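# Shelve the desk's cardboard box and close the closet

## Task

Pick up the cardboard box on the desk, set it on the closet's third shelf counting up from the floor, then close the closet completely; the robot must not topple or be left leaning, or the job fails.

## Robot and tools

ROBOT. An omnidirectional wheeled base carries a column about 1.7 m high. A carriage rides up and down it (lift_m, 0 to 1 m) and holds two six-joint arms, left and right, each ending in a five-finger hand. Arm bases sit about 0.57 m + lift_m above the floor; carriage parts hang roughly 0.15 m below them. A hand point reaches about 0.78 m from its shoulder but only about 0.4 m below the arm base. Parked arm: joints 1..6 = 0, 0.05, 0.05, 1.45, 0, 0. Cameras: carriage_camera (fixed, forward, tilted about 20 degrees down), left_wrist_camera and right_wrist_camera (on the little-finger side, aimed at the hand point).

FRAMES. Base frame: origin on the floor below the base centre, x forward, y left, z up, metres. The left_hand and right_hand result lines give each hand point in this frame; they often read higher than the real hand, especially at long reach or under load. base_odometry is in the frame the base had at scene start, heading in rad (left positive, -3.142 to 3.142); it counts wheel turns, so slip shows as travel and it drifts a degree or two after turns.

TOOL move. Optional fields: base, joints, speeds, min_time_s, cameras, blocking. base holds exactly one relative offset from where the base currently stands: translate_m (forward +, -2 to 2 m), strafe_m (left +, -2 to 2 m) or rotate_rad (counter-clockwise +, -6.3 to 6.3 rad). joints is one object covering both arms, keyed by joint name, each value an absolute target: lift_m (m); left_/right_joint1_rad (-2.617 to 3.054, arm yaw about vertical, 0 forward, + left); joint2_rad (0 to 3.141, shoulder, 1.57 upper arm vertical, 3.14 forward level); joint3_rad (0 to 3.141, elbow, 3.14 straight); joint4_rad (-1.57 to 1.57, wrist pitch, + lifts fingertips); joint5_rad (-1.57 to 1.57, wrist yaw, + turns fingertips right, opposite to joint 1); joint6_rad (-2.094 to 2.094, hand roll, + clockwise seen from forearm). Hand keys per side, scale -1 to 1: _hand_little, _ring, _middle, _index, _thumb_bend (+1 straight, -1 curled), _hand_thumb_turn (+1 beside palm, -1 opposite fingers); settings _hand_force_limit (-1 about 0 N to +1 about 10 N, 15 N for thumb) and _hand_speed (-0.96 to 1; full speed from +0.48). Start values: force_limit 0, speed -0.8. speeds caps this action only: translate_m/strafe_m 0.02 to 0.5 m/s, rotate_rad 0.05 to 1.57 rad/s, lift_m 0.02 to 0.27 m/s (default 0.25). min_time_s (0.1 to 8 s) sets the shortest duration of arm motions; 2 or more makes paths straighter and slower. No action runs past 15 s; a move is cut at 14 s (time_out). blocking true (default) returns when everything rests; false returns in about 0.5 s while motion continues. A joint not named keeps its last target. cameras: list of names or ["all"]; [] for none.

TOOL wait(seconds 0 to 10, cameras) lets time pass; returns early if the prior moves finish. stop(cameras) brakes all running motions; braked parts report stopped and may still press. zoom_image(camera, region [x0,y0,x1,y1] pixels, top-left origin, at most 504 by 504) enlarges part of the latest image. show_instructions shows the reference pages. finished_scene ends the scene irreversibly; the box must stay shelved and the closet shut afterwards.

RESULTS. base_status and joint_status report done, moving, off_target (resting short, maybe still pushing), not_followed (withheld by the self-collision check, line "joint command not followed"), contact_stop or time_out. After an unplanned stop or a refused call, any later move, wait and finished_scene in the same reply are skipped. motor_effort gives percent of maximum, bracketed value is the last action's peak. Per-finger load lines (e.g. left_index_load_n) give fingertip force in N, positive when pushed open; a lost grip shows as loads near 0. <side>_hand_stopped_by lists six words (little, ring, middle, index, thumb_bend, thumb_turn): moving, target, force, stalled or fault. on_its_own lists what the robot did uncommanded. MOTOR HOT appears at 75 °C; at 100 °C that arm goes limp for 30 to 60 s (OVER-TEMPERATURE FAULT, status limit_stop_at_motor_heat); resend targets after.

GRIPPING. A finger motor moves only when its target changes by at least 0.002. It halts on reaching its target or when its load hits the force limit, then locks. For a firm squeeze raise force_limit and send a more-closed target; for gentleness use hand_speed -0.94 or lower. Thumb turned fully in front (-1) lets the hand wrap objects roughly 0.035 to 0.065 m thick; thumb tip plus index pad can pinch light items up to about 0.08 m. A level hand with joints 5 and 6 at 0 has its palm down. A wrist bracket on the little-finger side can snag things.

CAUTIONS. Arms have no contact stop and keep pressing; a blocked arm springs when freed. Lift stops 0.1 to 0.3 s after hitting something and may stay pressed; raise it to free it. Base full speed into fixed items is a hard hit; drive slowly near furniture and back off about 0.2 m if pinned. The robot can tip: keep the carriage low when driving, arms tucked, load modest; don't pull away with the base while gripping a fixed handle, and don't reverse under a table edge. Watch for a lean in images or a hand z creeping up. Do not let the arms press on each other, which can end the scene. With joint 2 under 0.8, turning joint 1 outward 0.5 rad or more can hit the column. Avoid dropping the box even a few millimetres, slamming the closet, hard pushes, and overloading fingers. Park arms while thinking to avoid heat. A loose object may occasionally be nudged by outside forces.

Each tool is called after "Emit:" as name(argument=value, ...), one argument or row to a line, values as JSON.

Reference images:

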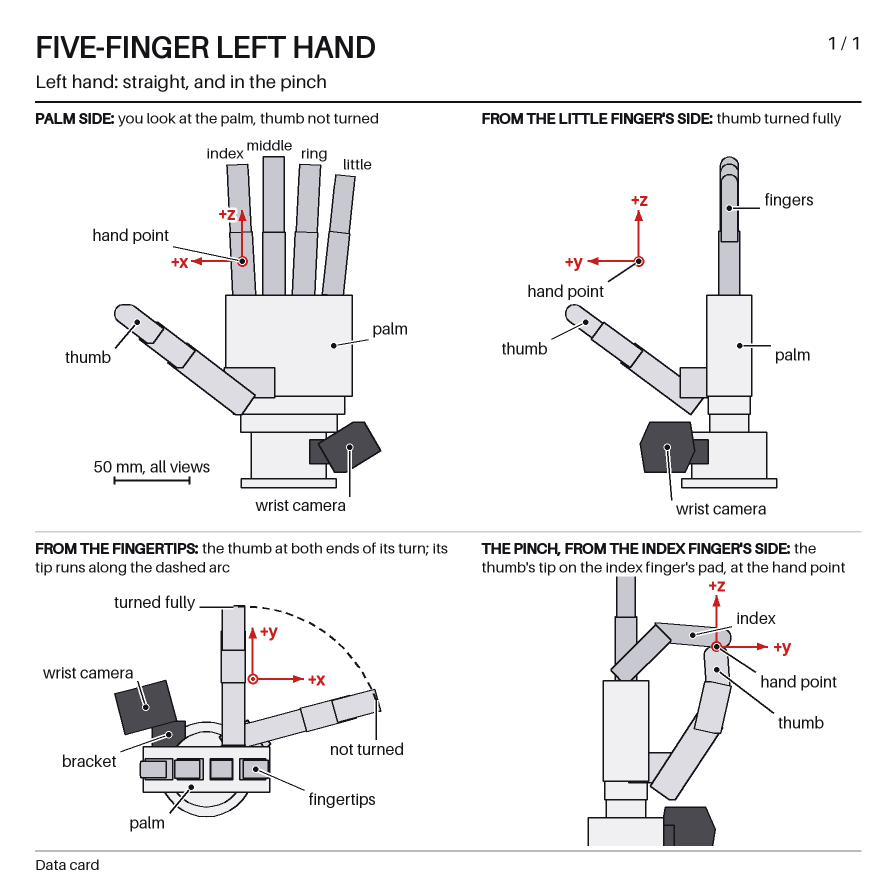

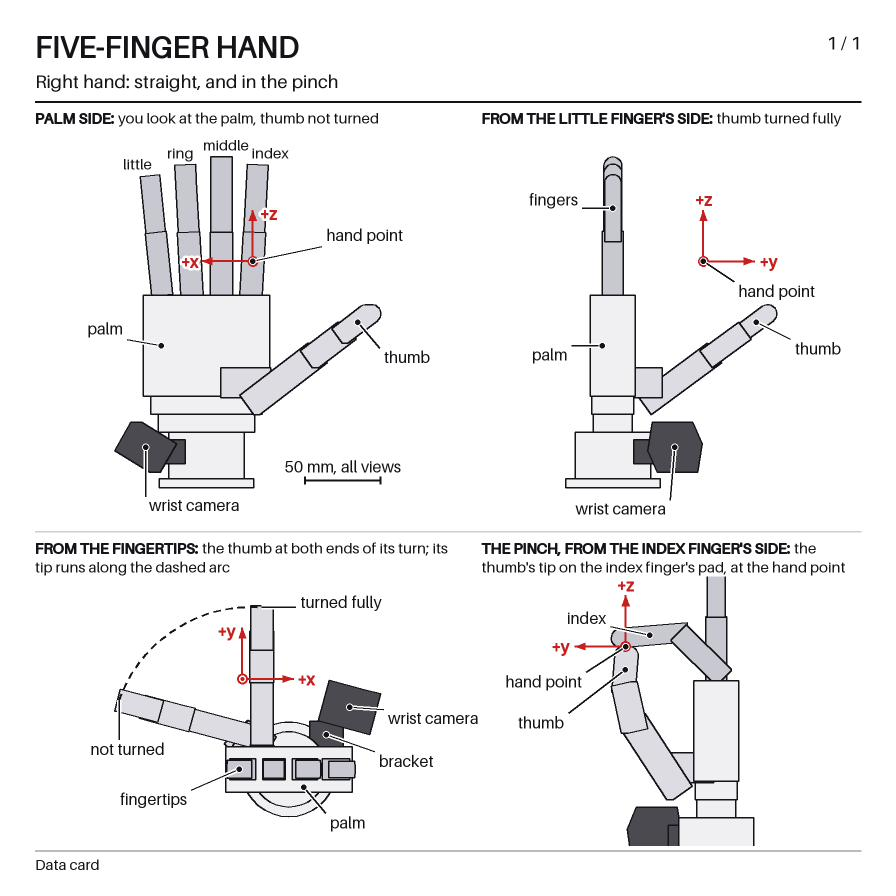

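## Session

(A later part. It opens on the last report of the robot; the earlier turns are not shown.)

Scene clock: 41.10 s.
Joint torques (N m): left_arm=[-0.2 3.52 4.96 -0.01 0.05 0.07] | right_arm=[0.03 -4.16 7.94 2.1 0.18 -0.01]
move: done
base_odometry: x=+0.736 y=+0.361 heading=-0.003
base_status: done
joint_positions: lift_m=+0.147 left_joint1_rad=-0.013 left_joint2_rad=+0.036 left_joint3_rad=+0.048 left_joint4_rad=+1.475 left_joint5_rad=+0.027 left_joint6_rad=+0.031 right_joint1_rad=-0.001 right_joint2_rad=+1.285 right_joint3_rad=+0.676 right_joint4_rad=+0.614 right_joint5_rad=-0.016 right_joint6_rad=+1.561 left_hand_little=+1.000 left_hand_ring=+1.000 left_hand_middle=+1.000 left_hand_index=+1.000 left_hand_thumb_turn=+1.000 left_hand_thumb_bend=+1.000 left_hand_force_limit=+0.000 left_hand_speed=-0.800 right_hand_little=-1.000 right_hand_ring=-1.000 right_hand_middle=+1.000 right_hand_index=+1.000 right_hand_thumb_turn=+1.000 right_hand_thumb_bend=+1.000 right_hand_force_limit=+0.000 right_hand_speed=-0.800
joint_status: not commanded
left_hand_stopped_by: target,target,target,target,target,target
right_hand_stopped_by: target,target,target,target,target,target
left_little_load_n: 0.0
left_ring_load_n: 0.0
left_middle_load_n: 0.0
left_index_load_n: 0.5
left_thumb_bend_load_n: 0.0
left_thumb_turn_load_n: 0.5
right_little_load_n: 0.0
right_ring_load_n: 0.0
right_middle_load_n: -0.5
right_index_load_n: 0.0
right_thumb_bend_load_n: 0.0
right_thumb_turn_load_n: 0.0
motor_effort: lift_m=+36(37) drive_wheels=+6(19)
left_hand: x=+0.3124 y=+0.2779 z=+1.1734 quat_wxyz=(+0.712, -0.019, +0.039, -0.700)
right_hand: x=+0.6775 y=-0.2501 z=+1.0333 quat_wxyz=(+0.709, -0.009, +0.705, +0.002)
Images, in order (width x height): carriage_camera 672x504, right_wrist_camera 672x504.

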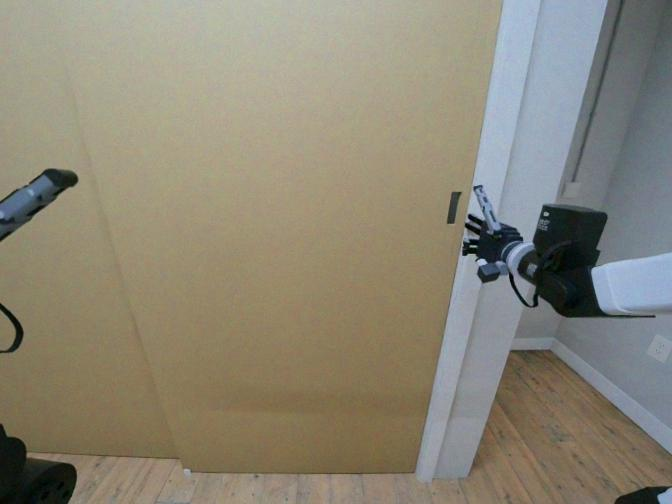

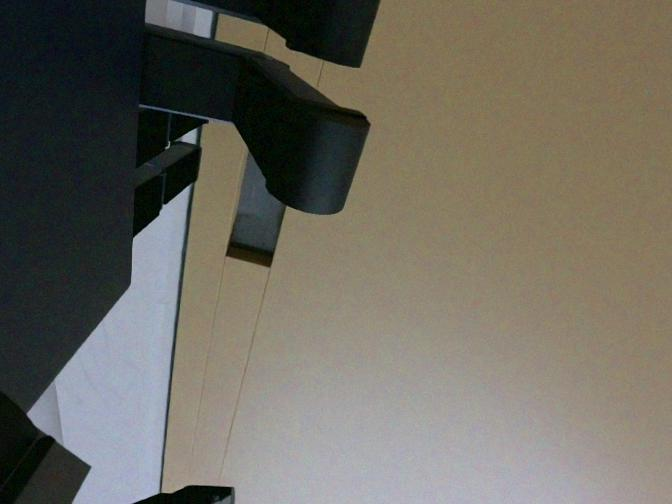

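Emit:
move(
  base={"strafe_m": 0.033},
  joints={"lift_m": 0.175},
  speeds={"strafe_m": 0.1},
  cameras=["carriage_camera", "right_wrist_camera"],
)

Emit:
zoom_image(
  camera="carriage_camera",
  region=[420, 150, 560, 270],
)

Scene clock: 43.63 s.
Joint torques (N m): left_arm=[-0.12 3.56 4.78 -0.02 0.06 0.07] | right_arm=[-0.03 -4.85 7.56 2.17 0.09 -0.01]
move: done
base_odometry: x=+0.736 y=+0.394 heading=-0.004
base_status: done
joint_positions: lift_m=+0.175 left_joint1_rad=-0.013 left_joint2_rad=+0.036 left_joint3_rad=+0.049 left_joint4_rad=+1.476 left_joint5_rad=+0.026 left_joint6_rad=+0.031 right_joint1_rad=+0.000 right_joint2_rad=+1.290 right_joint3_rad=+0.683 right_joint4_rad=+0.605 right_joint5_rad=-0.007 right_joint6_rad=+1.561 left_hand_little=+1.000 left_hand_ring=+1.000 left_hand_middle=+1.000 left_hand_index=+1.000 left_hand_thumb_turn=+1.000 left_hand_thumb_bend=+1.000 left_hand_force_limit=+0.000 left_hand_speed=-0.800 right_hand_little=-1.000 right_hand_ring=-1.000 right_hand_middle=+1.000 right_hand_index=+1.000 right_hand_thumb_turn=+1.000 right_hand_thumb_bend=+1.000 right_hand_force_limit=+0.000 right_hand_speed=-0.800
joint_status: all done
left_hand_stopped_by: target,target,target,target,target,target
right_hand_stopped_by: target,target,target,target,target,target
left_little_load_n: 0.0
left_ring_load_n: 0.0
left_middle_load_n: 0.0
left_index_load_n: 0.0
left_thumb_bend_load_n: 0.0
left_thumb_turn_load_n: 0.0
right_little_load_n: 0.0
right_ring_load_n: 0.0
right_middle_load_n: 0.0
right_index_load_n: 0.0
right_thumb_bend_load_n: 0.0
right_thumb_turn_load_n: 0.0
motor_effort: lift_m=+35(45) drive_wheels=+0(12)
left_hand: x=+0.3121 y=+0.2780 z=+1.2017 quat_wxyz=(+0.712, -0.019, +0.039, -0.700)
right_hand: x=+0.6795 y=-0.2513 z=+1.0603 quat_wxyz=(+0.706, -0.006, +0.708, -0.001)
Images, in order (width x height): carriage_camera 672x504, right_wrist_camera 672x504.

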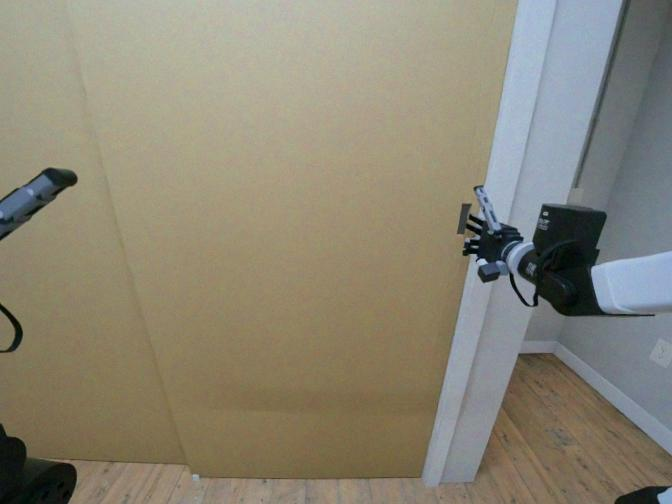

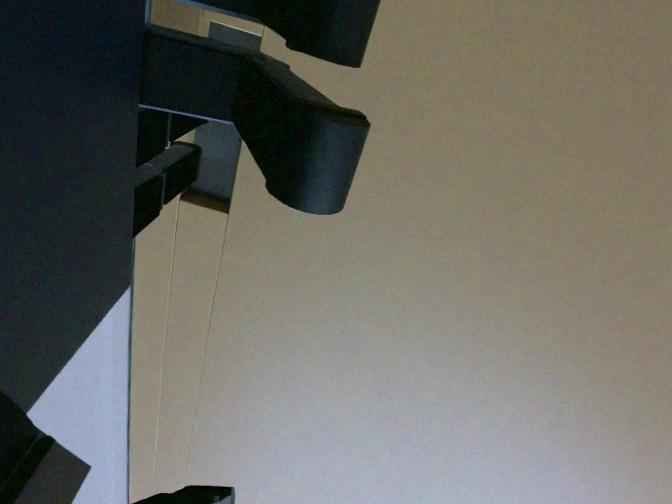

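Scaled by 3.600 from the camera's image (finer frame: 960x720).

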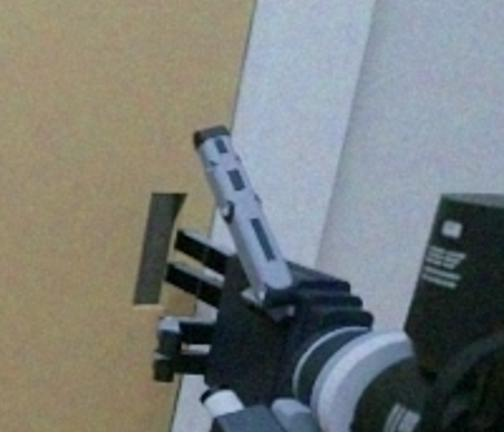

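Emit:
move(
  base={"strafe_m": 0.01},
  joints={"lift_m": 0.178},
  speeds={"strafe_m": 0.1},
  cameras=["carriage_camera", "right_wrist_camera"],
)

Emit:
zoom_image(
  camera="carriage_camera",
  region=[420, 150, 560, 270],
)

Emit:
zoom_image(
  camera="right_wrist_camera",
  region=[120, 0, 330, 240],
)

Scene clock: 45.20 s.
Joint torques (N m): left_arm=[-0.18 3.45 4.66 -0.02 0.07 0.06] | right_arm=[-0.01 -4.63 7.41 2.18 0.06 -0.02]
move: done
base_odometry: x=+0.736 y=+0.404 heading=-0.004
base_status: done
joint_positions: lift_m=+0.178 left_joint1_rad=-0.013 left_joint2_rad=+0.036 left_joint3_rad=+0.049 left_joint4_rad=+1.476 left_joint5_rad=+0.026 left_joint6_rad=+0.031 right_joint1_rad=+0.001 right_joint2_rad=+1.290 right_joint3_rad=+0.683 right_joint4_rad=+0.604 right_joint5_rad=-0.006 right_joint6_rad=+1.561 left_hand_little=+1.000 left_hand_ring=+1.000 left_hand_middle=+1.000 left_hand_index=+1.000 left_hand_thumb_turn=+1.000 left_hand_thumb_bend=+1.000 left_hand_force_limit=+0.000 left_hand_speed=-0.800 right_hand_little=-1.000 right_hand_ring=-1.000 right_hand_middle=+1.000 right_hand_index=+1.000 right_hand_thumb_turn=+1.000 right_hand_thumb_bend=+1.000 right_hand_force_limit=+0.000 right_hand_speed=-0.800
joint_status: all done
left_hand_stopped_by: target,target,target,target,target,target
right_hand_stopped_by: target,target,target,target,target,target
left_little_load_n: 0.0
left_ring_load_n: 0.0
left_middle_load_n: 0.0
left_index_load_n: 0.0
left_thumb_bend_load_n: 0.0
left_thumb_turn_load_n: 0.0
right_little_load_n: 0.0
right_ring_load_n: 0.0
right_middle_load_n: 0.0
right_index_load_n: 0.0
right_thumb_bend_load_n: 0.0
right_thumb_turn_load_n: 0.0
motor_effort: lift_m=+36(41) drive_wheels=+0(14)
left_hand: x=+0.3120 y=+0.2780 z=+1.2047 quat_wxyz=(+0.712, -0.019, +0.038, -0.701)
right_hand: x=+0.6796 y=-0.2512 z=+1.0629 quat_wxyz=(+0.706, -0.006, +0.708, -0.001)
Images, in order (width x height): carriage_camera 672x504, right_wrist_camera 672x504.

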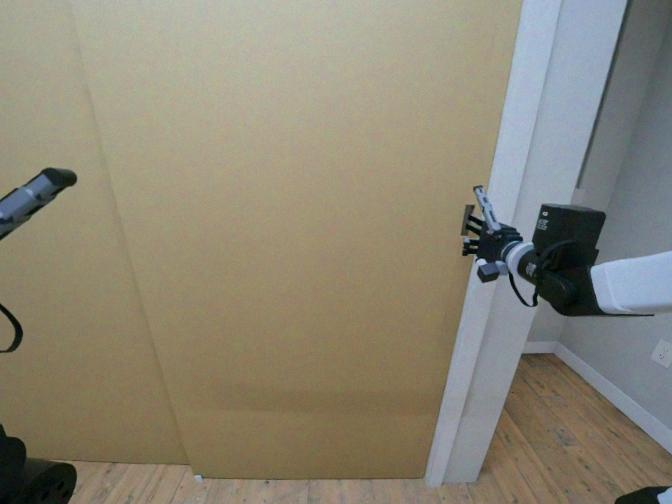

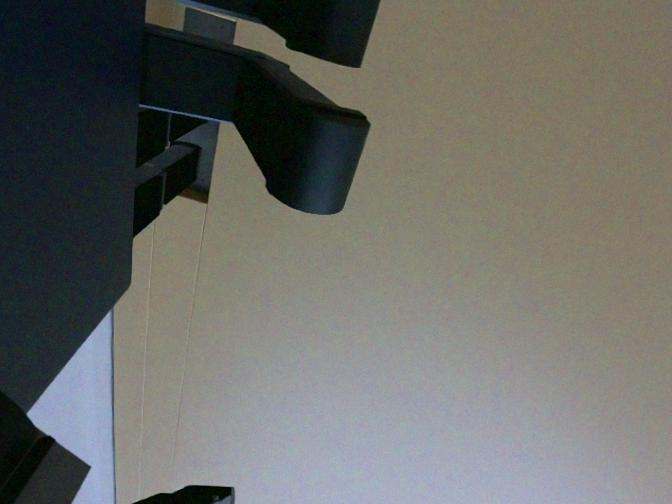

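Scaled by 3.600 from the camera's image (finer frame: 960x720).

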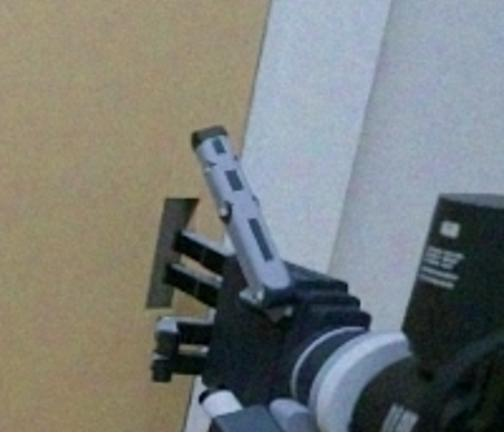

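Scaled by 2.100 from the camera's image (finer frame: 960x720).

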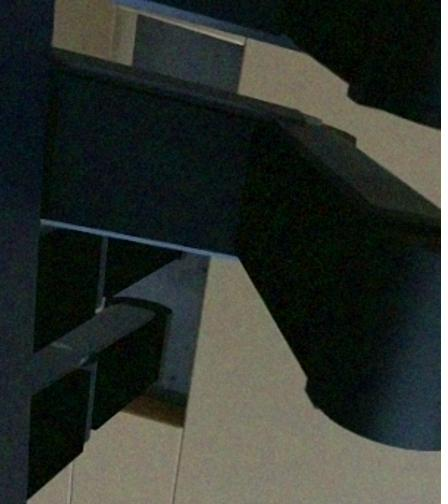

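Emit:
move(
  base={"translate_m": 0.024},
  speeds={"translate_m": 0.04},
  cameras=["carriage_camera", "right_wrist_camera"],
)

Emit:
zoom_image(
  camera="carriage_camera",
  region=[420, 150, 560, 270],
)

Emit:
zoom_image(
  camera="right_wrist_camera",
  region=[120, 0, 330, 240],
)

Scene clock: 46.63 s.
Joint torques (N m): left_arm=[-0.1 3.58 4.74 0 0.05 0.06] | right_arm=[0.06 -4.14 7.38 2.25 0.08 -0.05]
move: done
base_odometry: x=+0.760 y=+0.404 heading=-0.004
base_status: done
joint_positions: lift_m=+0.178 left_joint1_rad=-0.013 left_joint2_rad=+0.036 left_joint3_rad=+0.049 left_joint4_rad=+1.476 left_joint5_rad=+0.026 left_joint6_rad=+0.031 right_joint1_rad=+0.001 right_joint2_rad=+1.285 right_joint3_rad=+0.683 right_joint4_rad=+0.596 right_joint5_rad=-0.006 right_joint6_rad=+1.561 left_hand_little=+1.000 left_hand_ring=+1.000 left_hand_middle=+1.000 left_hand_index=+1.000 left_hand_thumb_turn=+1.000 left_hand_thumb_bend=+1.000 left_hand_force_limit=+0.000 left_hand_speed=-0.800 right_hand_little=-1.000 right_hand_ring=-1.000 right_hand_middle=+1.000 right_hand_index=+1.000 right_hand_thumb_turn=+1.000 right_hand_thumb_bend=+1.000 right_hand_force_limit=+0.000 right_hand_speed=-0.800
joint_status: not commanded
left_hand_stopped_by: target,target,target,target,target,target
right_hand_stopped_by: target,target,target,target,target,target
left_little_load_n: 0.0
left_ring_load_n: 0.0
left_middle_load_n: 0.0
left_index_load_n: 0.0
left_thumb_bend_load_n: 0.0
left_thumb_turn_load_n: 0.0
right_little_load_n: 0.0
right_ring_load_n: 0.0
right_middle_load_n: -0.5
right_index_load_n: 0.0
right_thumb_bend_load_n: -0.5
right_thumb_turn_load_n: 0.0
motor_effort: lift_m=+36(38) drive_wheels=+5(8)
left_hand: x=+0.3119 y=+0.2780 z=+1.2047 quat_wxyz=(+0.712, -0.019, +0.038, -0.701)
right_hand: x=+0.6789 y=-0.2512 z=+1.0627 quat_wxyz=(+0.705, -0.006, +0.709, -0.001)
Images, in order (width x height): carriage_camera 672x504, right_wrist_camera 672x504.

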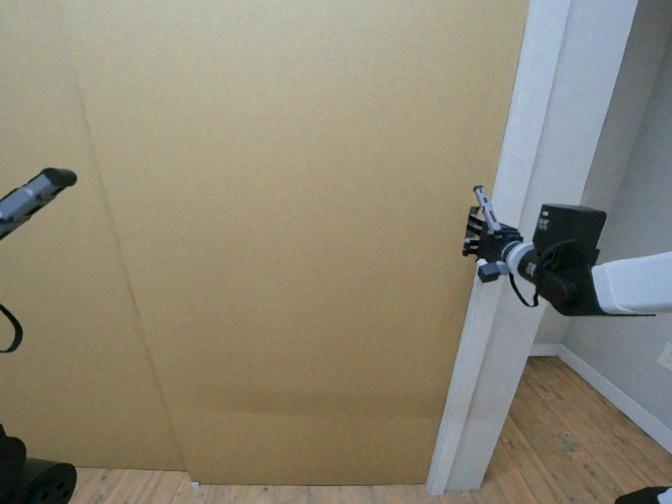

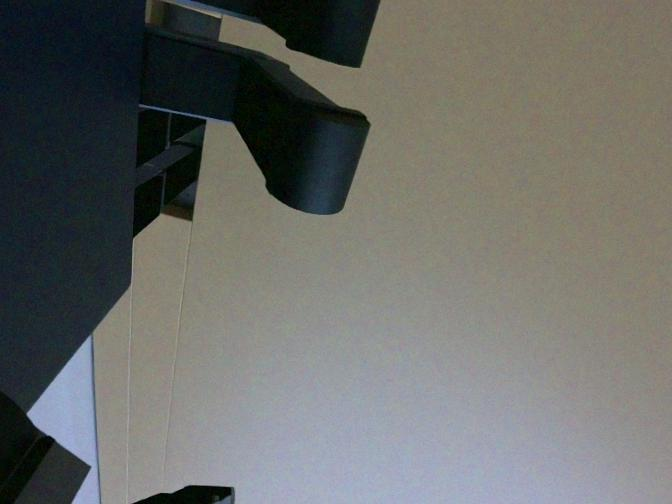

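Scaled by 3.600 from the camera's image (finer frame: 960x720).

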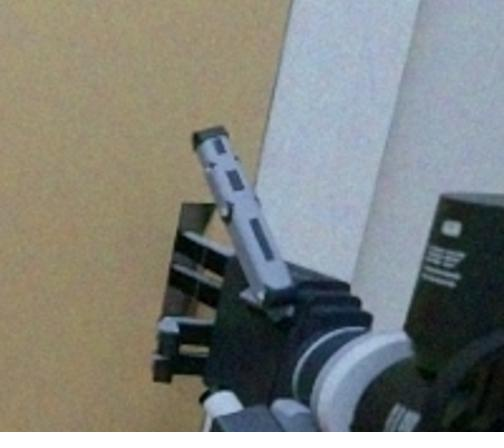

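Scaled by 2.100 from the camera's image (finer frame: 960x720).

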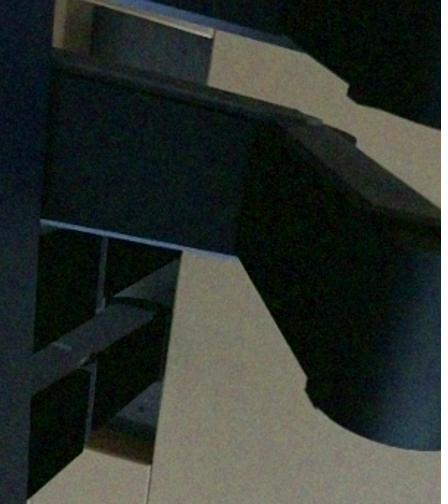

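Emit:
move(
  base={"translate_m": 0.012},
  speeds={"translate_m": 0.03},
  cameras=["carriage_camera", "right_wrist_camera"],
)

Emit:
zoom_image(
  camera="carriage_camera",
  region=[420, 150, 560, 270],
)

Emit:
zoom_image(
  camera="right_wrist_camera",
  region=[120, 0, 330, 240],
)

Scene clock: 47.97 s.
Joint torques (N m): left_arm=[-0.14 3.51 4.82 -0.01 0.06 0.06] | right_arm=[0.02 0.73 8.73 2.77 0.07 0.01]
move: done
base_odometry: x=+0.772 y=+0.404 heading=-0.004
base_status: done
joint_positions: lift_m=+0.178 left_joint1_rad=-0.013 left_joint2_rad=+0.036 left_joint3_rad=+0.049 left_joint4_rad=+1.476 left_joint5_rad=+0.026 left_joint6_rad=+0.031 right_joint1_rad=+0.001 right_joint2_rad=+1.241 right_joint3_rad=+0.668 right_joint4_rad=+0.549 right_joint5_rad=-0.006 right_joint6_rad=+1.561 left_hand_little=+1.000 left_hand_ring=+1.000 left_hand_middle=+1.000 left_hand_index=+1.000 left_hand_thumb_turn=+1.000 left_hand_thumb_bend=+1.000 left_hand_force_limit=+0.000 left_hand_speed=-0.800 right_hand_little=-1.000 right_hand_ring=-1.000 right_hand_middle=+1.000 right_hand_index=+1.000 right_hand_thumb_turn=+1.000 right_hand_thumb_bend=+1.000 right_hand_force_limit=+0.000 right_hand_speed=-0.800
joint_status: not commanded
left_hand_stopped_by: target,target,target,target,target,target
right_hand_stopped_by: target,target,target,target,target,target
left_little_load_n: 0.0
left_ring_load_n: 0.0
left_middle_load_n: 0.0
left_index_load_n: 0.0
left_thumb_bend_load_n: 0.0
left_thumb_turn_load_n: 0.0
right_little_load_n: 0.0
right_ring_load_n: 0.0
right_middle_load_n: -0.5
right_index_load_n: 0.0
right_thumb_bend_load_n: 0.0
right_thumb_turn_load_n: 0.0
motor_effort: lift_m=+35(37) drive_wheels=+10(15)
left_hand: x=+0.3120 y=+0.2780 z=+1.2047 quat_wxyz=(+0.712, -0.019, +0.038, -0.701)
right_hand: x=+0.6707 y=-0.2511 z=+1.0613 quat_wxyz=(+0.698, -0.006, +0.716, -0.001)
Images, in order (width x height): carriage_camera 672x504, right_wrist_camera 672x504.

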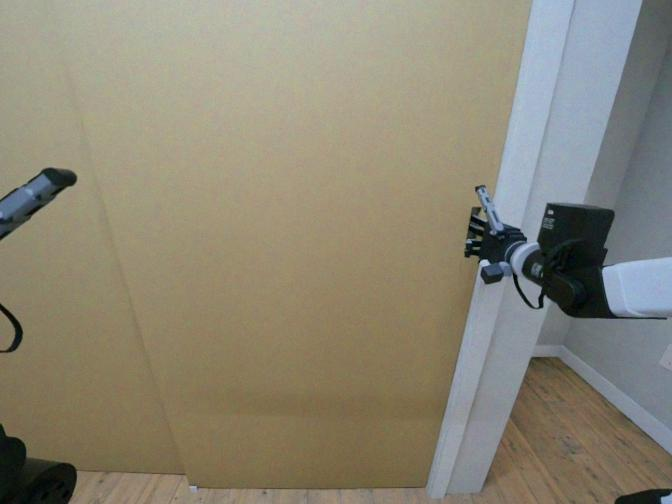

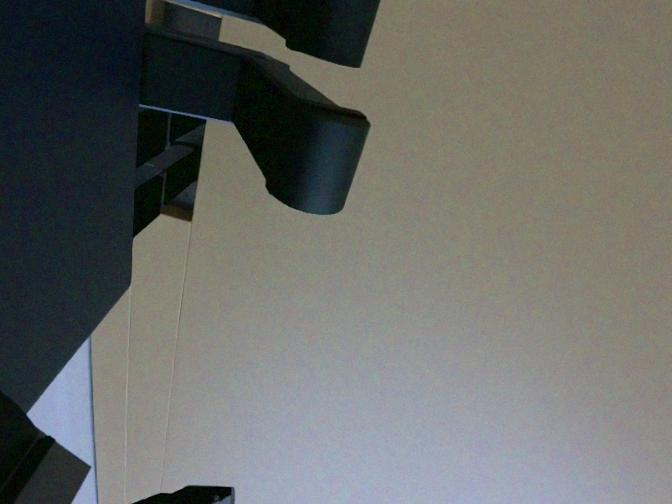

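Scaled by 3.600 from the camera's image (finer frame: 960x720).

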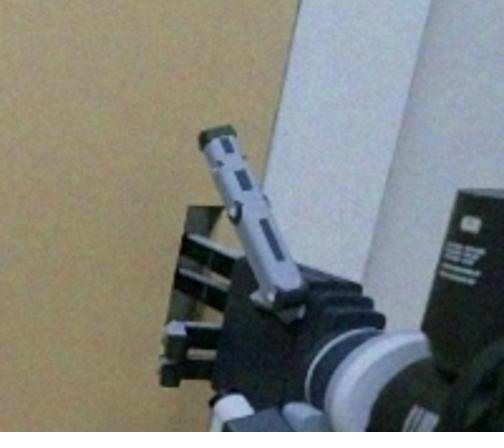

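Scaled by 2.100 from the camera's image (finer frame: 960x720).

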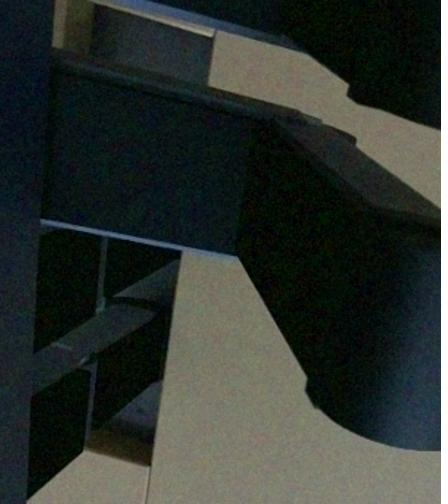

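Emit:
move(
  base={"strafe_m": 0.12},
  speeds={"strafe_m": 0.05},
  cameras=["carriage_camera", "right_wrist_camera"],
)

Emit:
zoom_image(
  camera="carriage_camera",
  region=[420, 150, 560, 270],
)

Scene clock: 51.33 s.
Joint torques (N m): left_arm=[-0.1 3.51 4.75 0 0.06 0.07] | right_arm=[4.05 -4.18 7.71 2.15 -2.25 -0.15]
move: done
base_odometry: x=+0.773 y=+0.524 heading=-0.004
base_status: done
joint_positions: lift_m=+0.178 left_joint1_rad=-0.013 left_joint2_rad=+0.036 left_joint3_rad=+0.049 left_joint4_rad=+1.476 left_joint5_rad=+0.026 left_joint6_rad=+0.031 right_joint1_rad=-0.046 right_joint2_rad=+1.285 right_joint3_rad=+0.676 right_joint4_rad=+0.605 right_joint5_rad=+0.193 right_joint6_rad=+1.574 left_hand_little=+1.000 left_hand_ring=+1.000 left_hand_middle=+1.000 left_hand_index=+1.000 left_hand_thumb_turn=+1.000 left_hand_thumb_bend=+1.000 left_hand_force_limit=+0.000 left_hand_speed=-0.800 right_hand_little=-1.000 right_hand_ring=-1.000 right_hand_middle=+1.000 right_hand_index=+1.000 right_hand_thumb_turn=+1.000 right_hand_thumb_bend=+1.000 right_hand_force_limit=+0.000 right_hand_speed=-0.800
joint_status: not commanded
left_hand_stopped_by: target,target,target,target,target,target
right_hand_stopped_by: target,target,target,target,target,target
left_little_load_n: 0.0
left_ring_load_n: 0.0
left_middle_load_n: 0.0
left_index_load_n: 0.0
left_thumb_bend_load_n: 0.0
left_thumb_turn_load_n: 0.0
right_little_load_n: 0.0
right_ring_load_n: 0.0
right_middle_load_n: 1.0
right_index_load_n: 0.5
right_thumb_bend_load_n: 0.0
right_thumb_turn_load_n: 0.0
motor_effort: lift_m=+36(38) drive_wheels=+4(21)
left_hand: x=+0.3120 y=+0.2780 z=+1.2047 quat_wxyz=(+0.712, -0.019, +0.038, -0.701)
right_hand: x=+0.6869 y=-0.3121 z=+1.0630 quat_wxyz=(+0.701, +0.085, +0.703, -0.083)
Images, in order (width x height): carriage_camera 672x504, right_wrist_camera 672x504.

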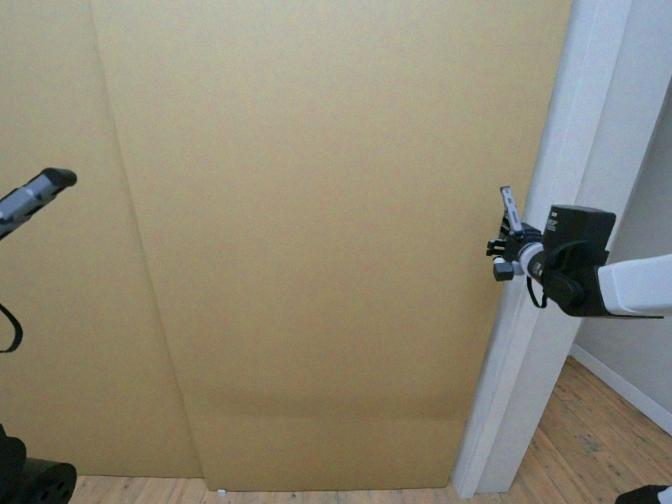

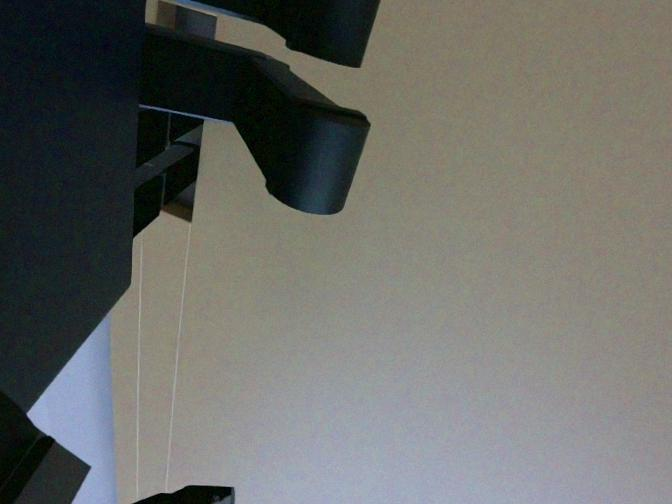

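Scaled by 3.600 from the camera's image (finer frame: 960x720).

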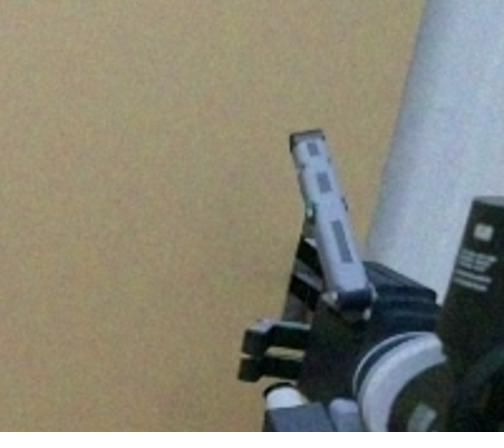

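Emit:
move(
  base={"strafe_m": 0.2},
  speeds={"strafe_m": 0.08},
  cameras=["carriage_camera", "right_wrist_camera"],
)

Scene clock: 54.83 s.
Joint torques (N m): left_arm=[-0.1 3.59 4.74 0 0.03 0.07] | right_arm=[5.57 -3.95 8.05 2.16 -3.65 -0.23]
move: done
base_odometry: x=+0.774 y=+0.724 heading=-0.004
base_status: done
joint_positions: lift_m=+0.178 left_joint1_rad=-0.013 left_joint2_rad=+0.036 left_joint3_rad=+0.049 left_joint4_rad=+1.476 left_joint5_rad=+0.026 left_joint6_rad=+0.031 right_joint1_rad=-0.062 right_joint2_rad=+1.283 right_joint3_rad=+0.676 right_joint4_rad=+0.602 right_joint5_rad=+0.309 right_joint6_rad=+1.578 left_hand_little=+1.000 left_hand_ring=+1.000 left_hand_middle=+1.000 left_hand_index=+1.000 left_hand_thumb_turn=+1.000 left_hand_thumb_bend=+1.000 left_hand_force_limit=+0.000 left_hand_speed=-0.800 right_hand_little=-1.000 right_hand_ring=-1.000 right_hand_middle=+1.000 right_hand_index=+1.000 right_hand_thumb_turn=+1.000 right_hand_thumb_bend=+1.000 right_hand_force_limit=+0.000 right_hand_speed=-0.800
joint_status: not commanded
left_hand_stopped_by: target,target,target,target,target,target
right_hand_stopped_by: target,target,target,target,target,target
left_little_load_n: 0.0
left_ring_load_n: 0.0
left_middle_load_n: 0.0
left_index_load_n: 0.0
left_thumb_bend_load_n: 0.0
left_thumb_turn_load_n: 0.0
right_little_load_n: 0.0
right_ring_load_n: 0.0
right_middle_load_n: 1.5
right_index_load_n: 0.5
right_thumb_bend_load_n: 0.0
right_thumb_turn_load_n: 0.5
motor_effort: lift_m=+36(37) drive_wheels=+5(16)
left_hand: x=+0.3120 y=+0.2780 z=+1.2047 quat_wxyz=(+0.712, -0.019, +0.039, -0.700)
right_hand: x=+0.6863 y=-0.3432 z=+1.0632 quat_wxyz=(+0.694, +0.133, +0.696, -0.128)
Images, in order (width x height): carriage_camera 672x504, right_wrist_camera 672x504.

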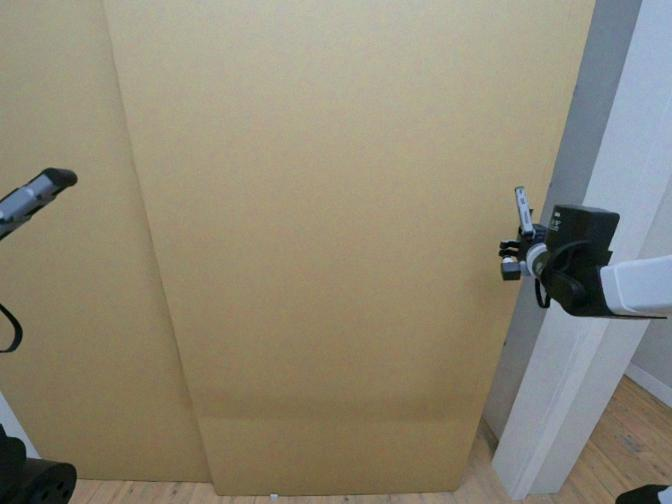

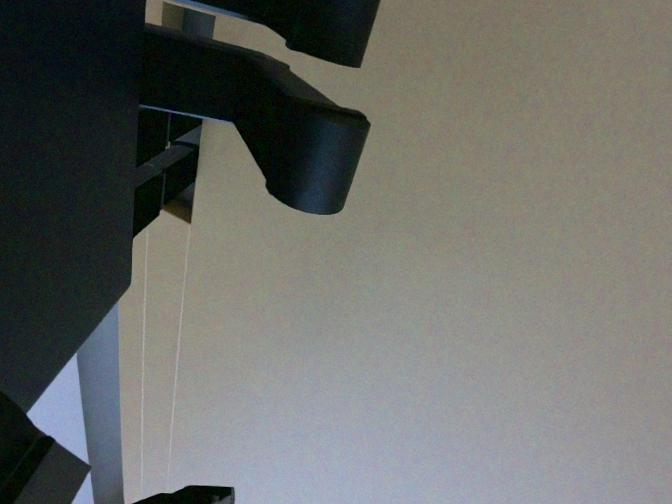

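Emit:
move(
  base={"strafe_m": 0.35},
  speeds={"strafe_m": 0.08},
  cameras=["carriage_camera", "right_wrist_camera"],
)

Scene clock: 60.27 s.
Joint torques (N m): left_arm=[-0.18 3.54 4.89 0.03 0.04 0.06] | right_arm=[7.49 -2.86 7.95 2.18 -5.24 -0.3]
move: done
base_odometry: x=+0.775 y=+1.074 heading=-0.005
base_status: done
joint_positions: lift_m=+0.178 left_joint1_rad=-0.013 left_joint2_rad=+0.036 left_joint3_rad=+0.049 left_joint4_rad=+1.476 left_joint5_rad=+0.026 left_joint6_rad=+0.031 right_joint1_rad=-0.085 right_joint2_rad=+1.275 right_joint3_rad=+0.676 right_joint4_rad=+0.592 right_joint5_rad=+0.449 right_joint6_rad=+1.584 left_hand_little=+1.000 left_hand_ring=+1.000 left_hand_middle=+1.000 left_hand_index=+1.000 left_hand_thumb_turn=+1.000 left_hand_thumb_bend=+1.000 left_hand_force_limit=+0.000 left_hand_speed=-0.800 right_hand_little=-1.000 right_hand_ring=-1.000 right_hand_middle=+1.000 right_hand_index=+1.000 right_hand_thumb_turn=+1.000 right_hand_thumb_bend=+1.000 right_hand_force_limit=+0.000 right_hand_speed=-0.800
joint_status: not commanded
left_hand_stopped_by: target,target,target,target,target,target
right_hand_stopped_by: target,target,target,target,target,target
left_little_load_n: 0.0
left_ring_load_n: 0.0
left_middle_load_n: 0.0
left_index_load_n: 0.0
left_thumb_bend_load_n: 0.0
left_thumb_turn_load_n: 0.0
right_little_load_n: 0.0
right_ring_load_n: 0.0
right_middle_load_n: 2.0
right_index_load_n: 0.0
right_thumb_bend_load_n: 0.0
right_thumb_turn_load_n: 0.0
motor_effort: lift_m=+36(38) drive_wheels=+5(16)
left_hand: x=+0.3120 y=+0.2780 z=+1.2047 quat_wxyz=(+0.712, -0.019, +0.039, -0.700)
right_hand: x=+0.6795 y=-0.3821 z=+1.0641 quat_wxyz=(+0.681, +0.191, +0.683, -0.182)
Images, in order (width x height): carriage_camera 672x504, right_wrist_camera 672x504.

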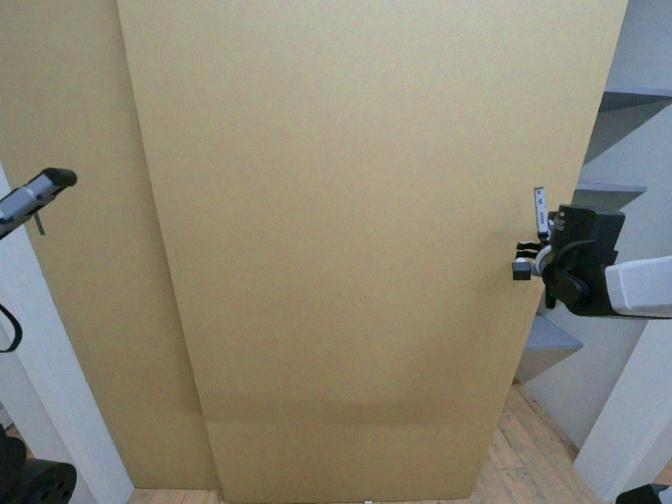

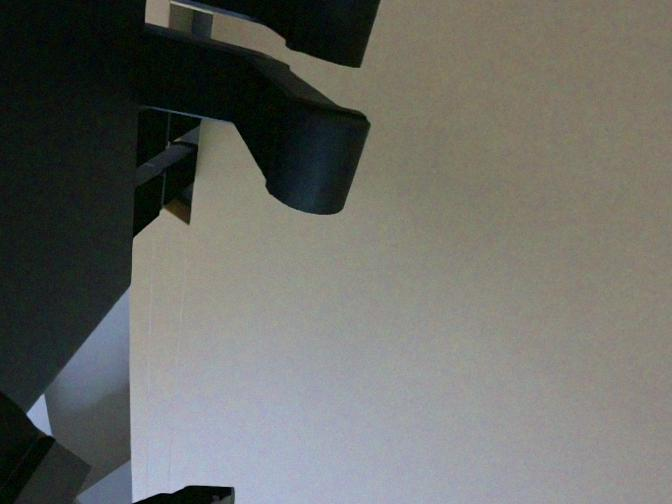

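Emit:
move(
  base={"strafe_m": 0.2},
  speeds={"strafe_m": 0.06},
  cameras=["carriage_camera", "right_wrist_camera"],
)

Scene clock: 64.57 s.
Joint torques (N m): left_arm=[-0.12 3.47 4.88 0 0.03 0.07] | right_arm=[8.47 -2.32 7.84 2.25 -6 -0.3]
move: done
base_odometry: x=+0.777 y=+1.274 heading=-0.005
base_status: done
joint_positions: lift_m=+0.178 left_joint1_rad=-0.013 left_joint2_rad=+0.036 left_joint3_rad=+0.049 left_joint4_rad=+1.476 left_joint5_rad=+0.026 left_joint6_rad=+0.031 right_joint1_rad=-0.095 right_joint2_rad=+1.269 right_joint3_rad=+0.676 right_joint4_rad=+0.584 right_joint5_rad=+0.515 right_joint6_rad=+1.588 left_hand_little=+1.000 left_hand_ring=+1.000 left_hand_middle=+1.000 left_hand_index=+1.000 left_hand_thumb_turn=+1.000 left_hand_thumb_bend=+1.000 left_hand_force_limit=+0.000 left_hand_speed=-0.800 right_hand_little=-1.000 right_hand_ring=-1.000 right_hand_middle=+1.000 right_hand_index=+1.000 right_hand_thumb_turn=+1.000 right_hand_thumb_bend=+1.000 right_hand_force_limit=+0.000 right_hand_speed=-0.800
joint_status: not commanded
left_hand_stopped_by: target,target,target,target,target,target
right_hand_stopped_by: target,target,target,target,target,target
left_little_load_n: 0.0
left_ring_load_n: 0.0
left_middle_load_n: 0.0
left_index_load_n: 0.0
left_thumb_bend_load_n: 0.0
left_thumb_turn_load_n: 0.0
right_little_load_n: 0.0
right_ring_load_n: 0.0
right_middle_load_n: 2.5
right_index_load_n: 0.5
right_thumb_bend_load_n: 0.0
right_thumb_turn_load_n: 0.0
motor_effort: lift_m=+37(38) drive_wheels=+6(18)
left_hand: x=+0.3120 y=+0.2780 z=+1.2047 quat_wxyz=(+0.712, -0.019, +0.039, -0.700)
right_hand: x=+0.6742 y=-0.3995 z=+1.0648 quat_wxyz=(+0.673, +0.218, +0.676, -0.207)
Images, in order (width x height): carriage_camera 672x504, right_wrist_camera 672x504.

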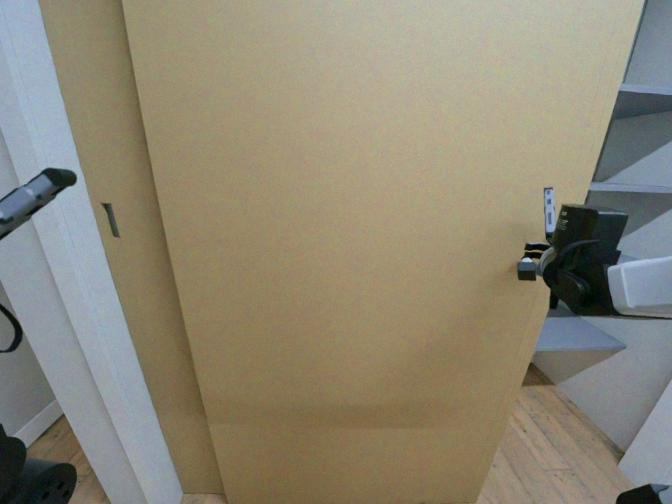

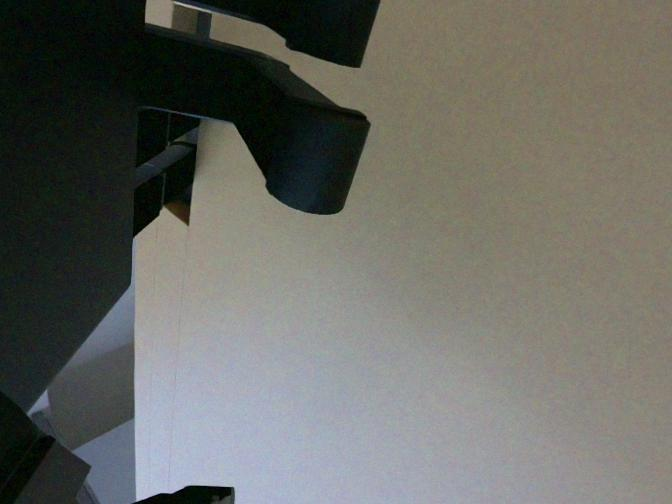

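Emit:
move(
  base={"strafe_m": -0.13},
  speeds={"strafe_m": 0.1},
  cameras=["carriage_camera", "right_wrist_camera"],
)

Emit:
move(
  base={"translate_m": -0.25},
  speeds={"translate_m": 0.15},
  cameras=["carriage_camera", "right_wrist_camera"],
)

Scene clock: 66.97 s.
Joint torques (N m): left_arm=[-0.14 3.58 4.79 -0.04 0.04 0.07] | right_arm=[2.8 5.3 10.39 2.78 -4.87 -0.29]
move: done
base_odometry: x=+0.776 y=+1.144 heading=-0.005
base_status: done
joint_positions: lift_m=+0.178 left_joint1_rad=-0.013 left_joint2_rad=+0.036 left_joint3_rad=+0.049 left_joint4_rad=+1.476 left_joint5_rad=+0.026 left_joint6_rad=+0.031 right_joint1_rad=-0.032 right_joint2_rad=+1.201 right_joint3_rad=+0.646 right_joint4_rad=+0.536 right_joint5_rad=+0.419 right_joint6_rad=+1.588 left_hand_little=+1.000 left_hand_ring=+1.000 left_hand_middle=+1.000 left_hand_index=+1.000 left_hand_thumb_turn=+1.000 left_hand_thumb_bend=+1.000 left_hand_force_limit=+0.000 left_hand_speed=-0.800 right_hand_little=-1.000 right_hand_ring=-1.000 right_hand_middle=+1.000 right_hand_index=+1.000 right_hand_thumb_turn=+1.000 right_hand_thumb_bend=+1.000 right_hand_force_limit=+0.000 right_hand_speed=-0.800
joint_status: not commanded
left_hand_stopped_by: target,target,target,target,target,target
right_hand_stopped_by: target,target,target,target,target,target
left_little_load_n: 0.0
left_ring_load_n: 0.0
left_middle_load_n: 0.0
left_index_load_n: 0.0
left_thumb_bend_load_n: 0.0
left_thumb_turn_load_n: 0.0
right_little_load_n: 0.0
right_ring_load_n: 0.0
right_middle_load_n: 2.5
right_index_load_n: 0.0
right_thumb_bend_load_n: 0.0
right_thumb_turn_load_n: 0.0
motor_effort: lift_m=+36(38) drive_wheels=-2(10)
left_hand: x=+0.3119 y=+0.2780 z=+1.2047 quat_wxyz=(+0.713, -0.019, +0.038, -0.700)
right_hand: x=+0.6691 y=-0.3514 z=+1.0648 quat_wxyz=(+0.684, +0.162, +0.695, -0.153)
Images, in order (width x height): carriage_camera 672x504, right_wrist_camera 672x504.

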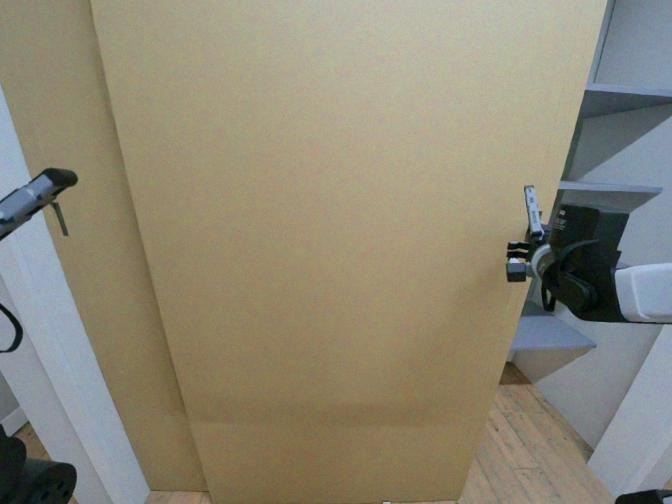

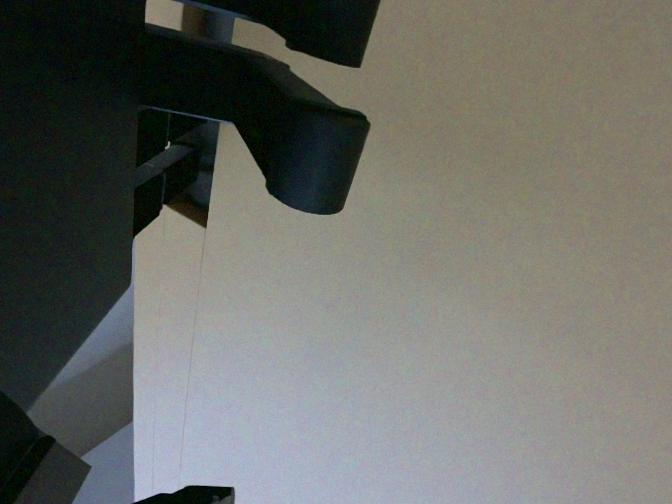

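Scene clock: 69.53 s.
Joint torques (N m): left_arm=[-0.12 3.58 4.67 -0.02 0.05 0.08] | right_arm=[-0.12 -4.18 7.92 2.16 -0.1 -0.21]
move: done
base_odometry: x=+0.526 y=+1.145 heading=-0.005
base_status: done
joint_positions: lift_m=+0.178 left_joint1_rad=-0.013 left_joint2_rad=+0.036 left_joint3_rad=+0.049 left_joint4_rad=+1.475 left_joint5_rad=+0.026 left_joint6_rad=+0.031 right_joint1_rad=+0.001 right_joint2_rad=+1.284 right_joint3_rad=+0.676 right_joint4_rad=+0.605 right_joint5_rad=+0.008 right_joint6_rad=+1.579 left_hand_little=+1.000 left_hand_ring=+1.000 left_hand_middle=+1.000 left_hand_index=+1.000 left_hand_thumb_turn=+1.000 left_hand_thumb_bend=+1.000 left_hand_force_limit=+0.000 left_hand_speed=-0.800 right_hand_little=-1.000 right_hand_ring=-1.000 right_hand_middle=+1.000 right_hand_index=+1.000 right_hand_thumb_turn=+1.000 right_hand_thumb_bend=+1.000 right_hand_force_limit=+0.000 right_hand_speed=-0.800
joint_status: not commanded
left_hand_stopped_by: target,target,target,target,target,target
right_hand_stopped_by: target,target,target,target,target,target
left_little_load_n: 0.0
left_ring_load_n: 0.0
left_middle_load_n: 0.0
left_index_load_n: 0.0
left_thumb_bend_load_n: 0.0
left_thumb_turn_load_n: 0.0
right_little_load_n: 0.0
right_ring_load_n: 0.5
right_middle_load_n: 0.0
right_index_load_n: -0.5
right_thumb_bend_load_n: 0.0
right_thumb_turn_load_n: 0.0
motor_effort: lift_m=+37(38) drive_wheels=+0(17)
left_hand: x=+0.3123 y=+0.2780 z=+1.2046 quat_wxyz=(+0.712, -0.019, +0.039, -0.700)
right_hand: x=+0.6788 y=-0.2541 z=+1.0631 quat_wxyz=(+0.706, +0.005, +0.708, +0.001)
Images, in order (width x height): carriage_camera 672x504, right_wrist_camera 672x504.

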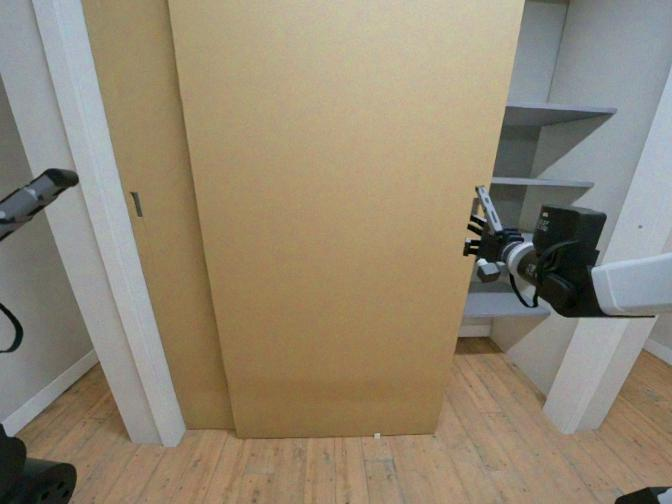

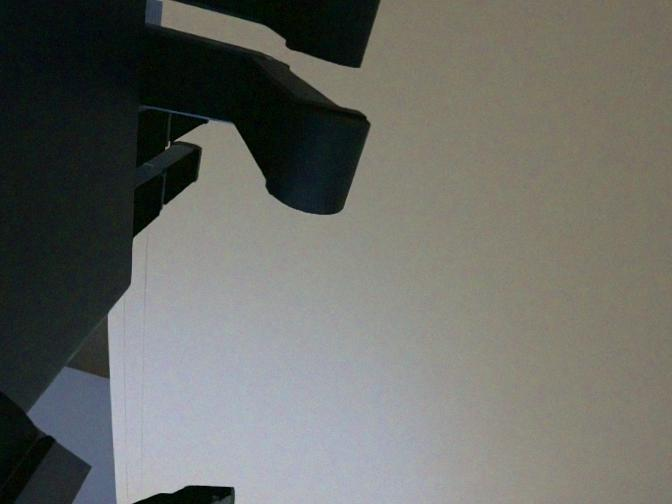

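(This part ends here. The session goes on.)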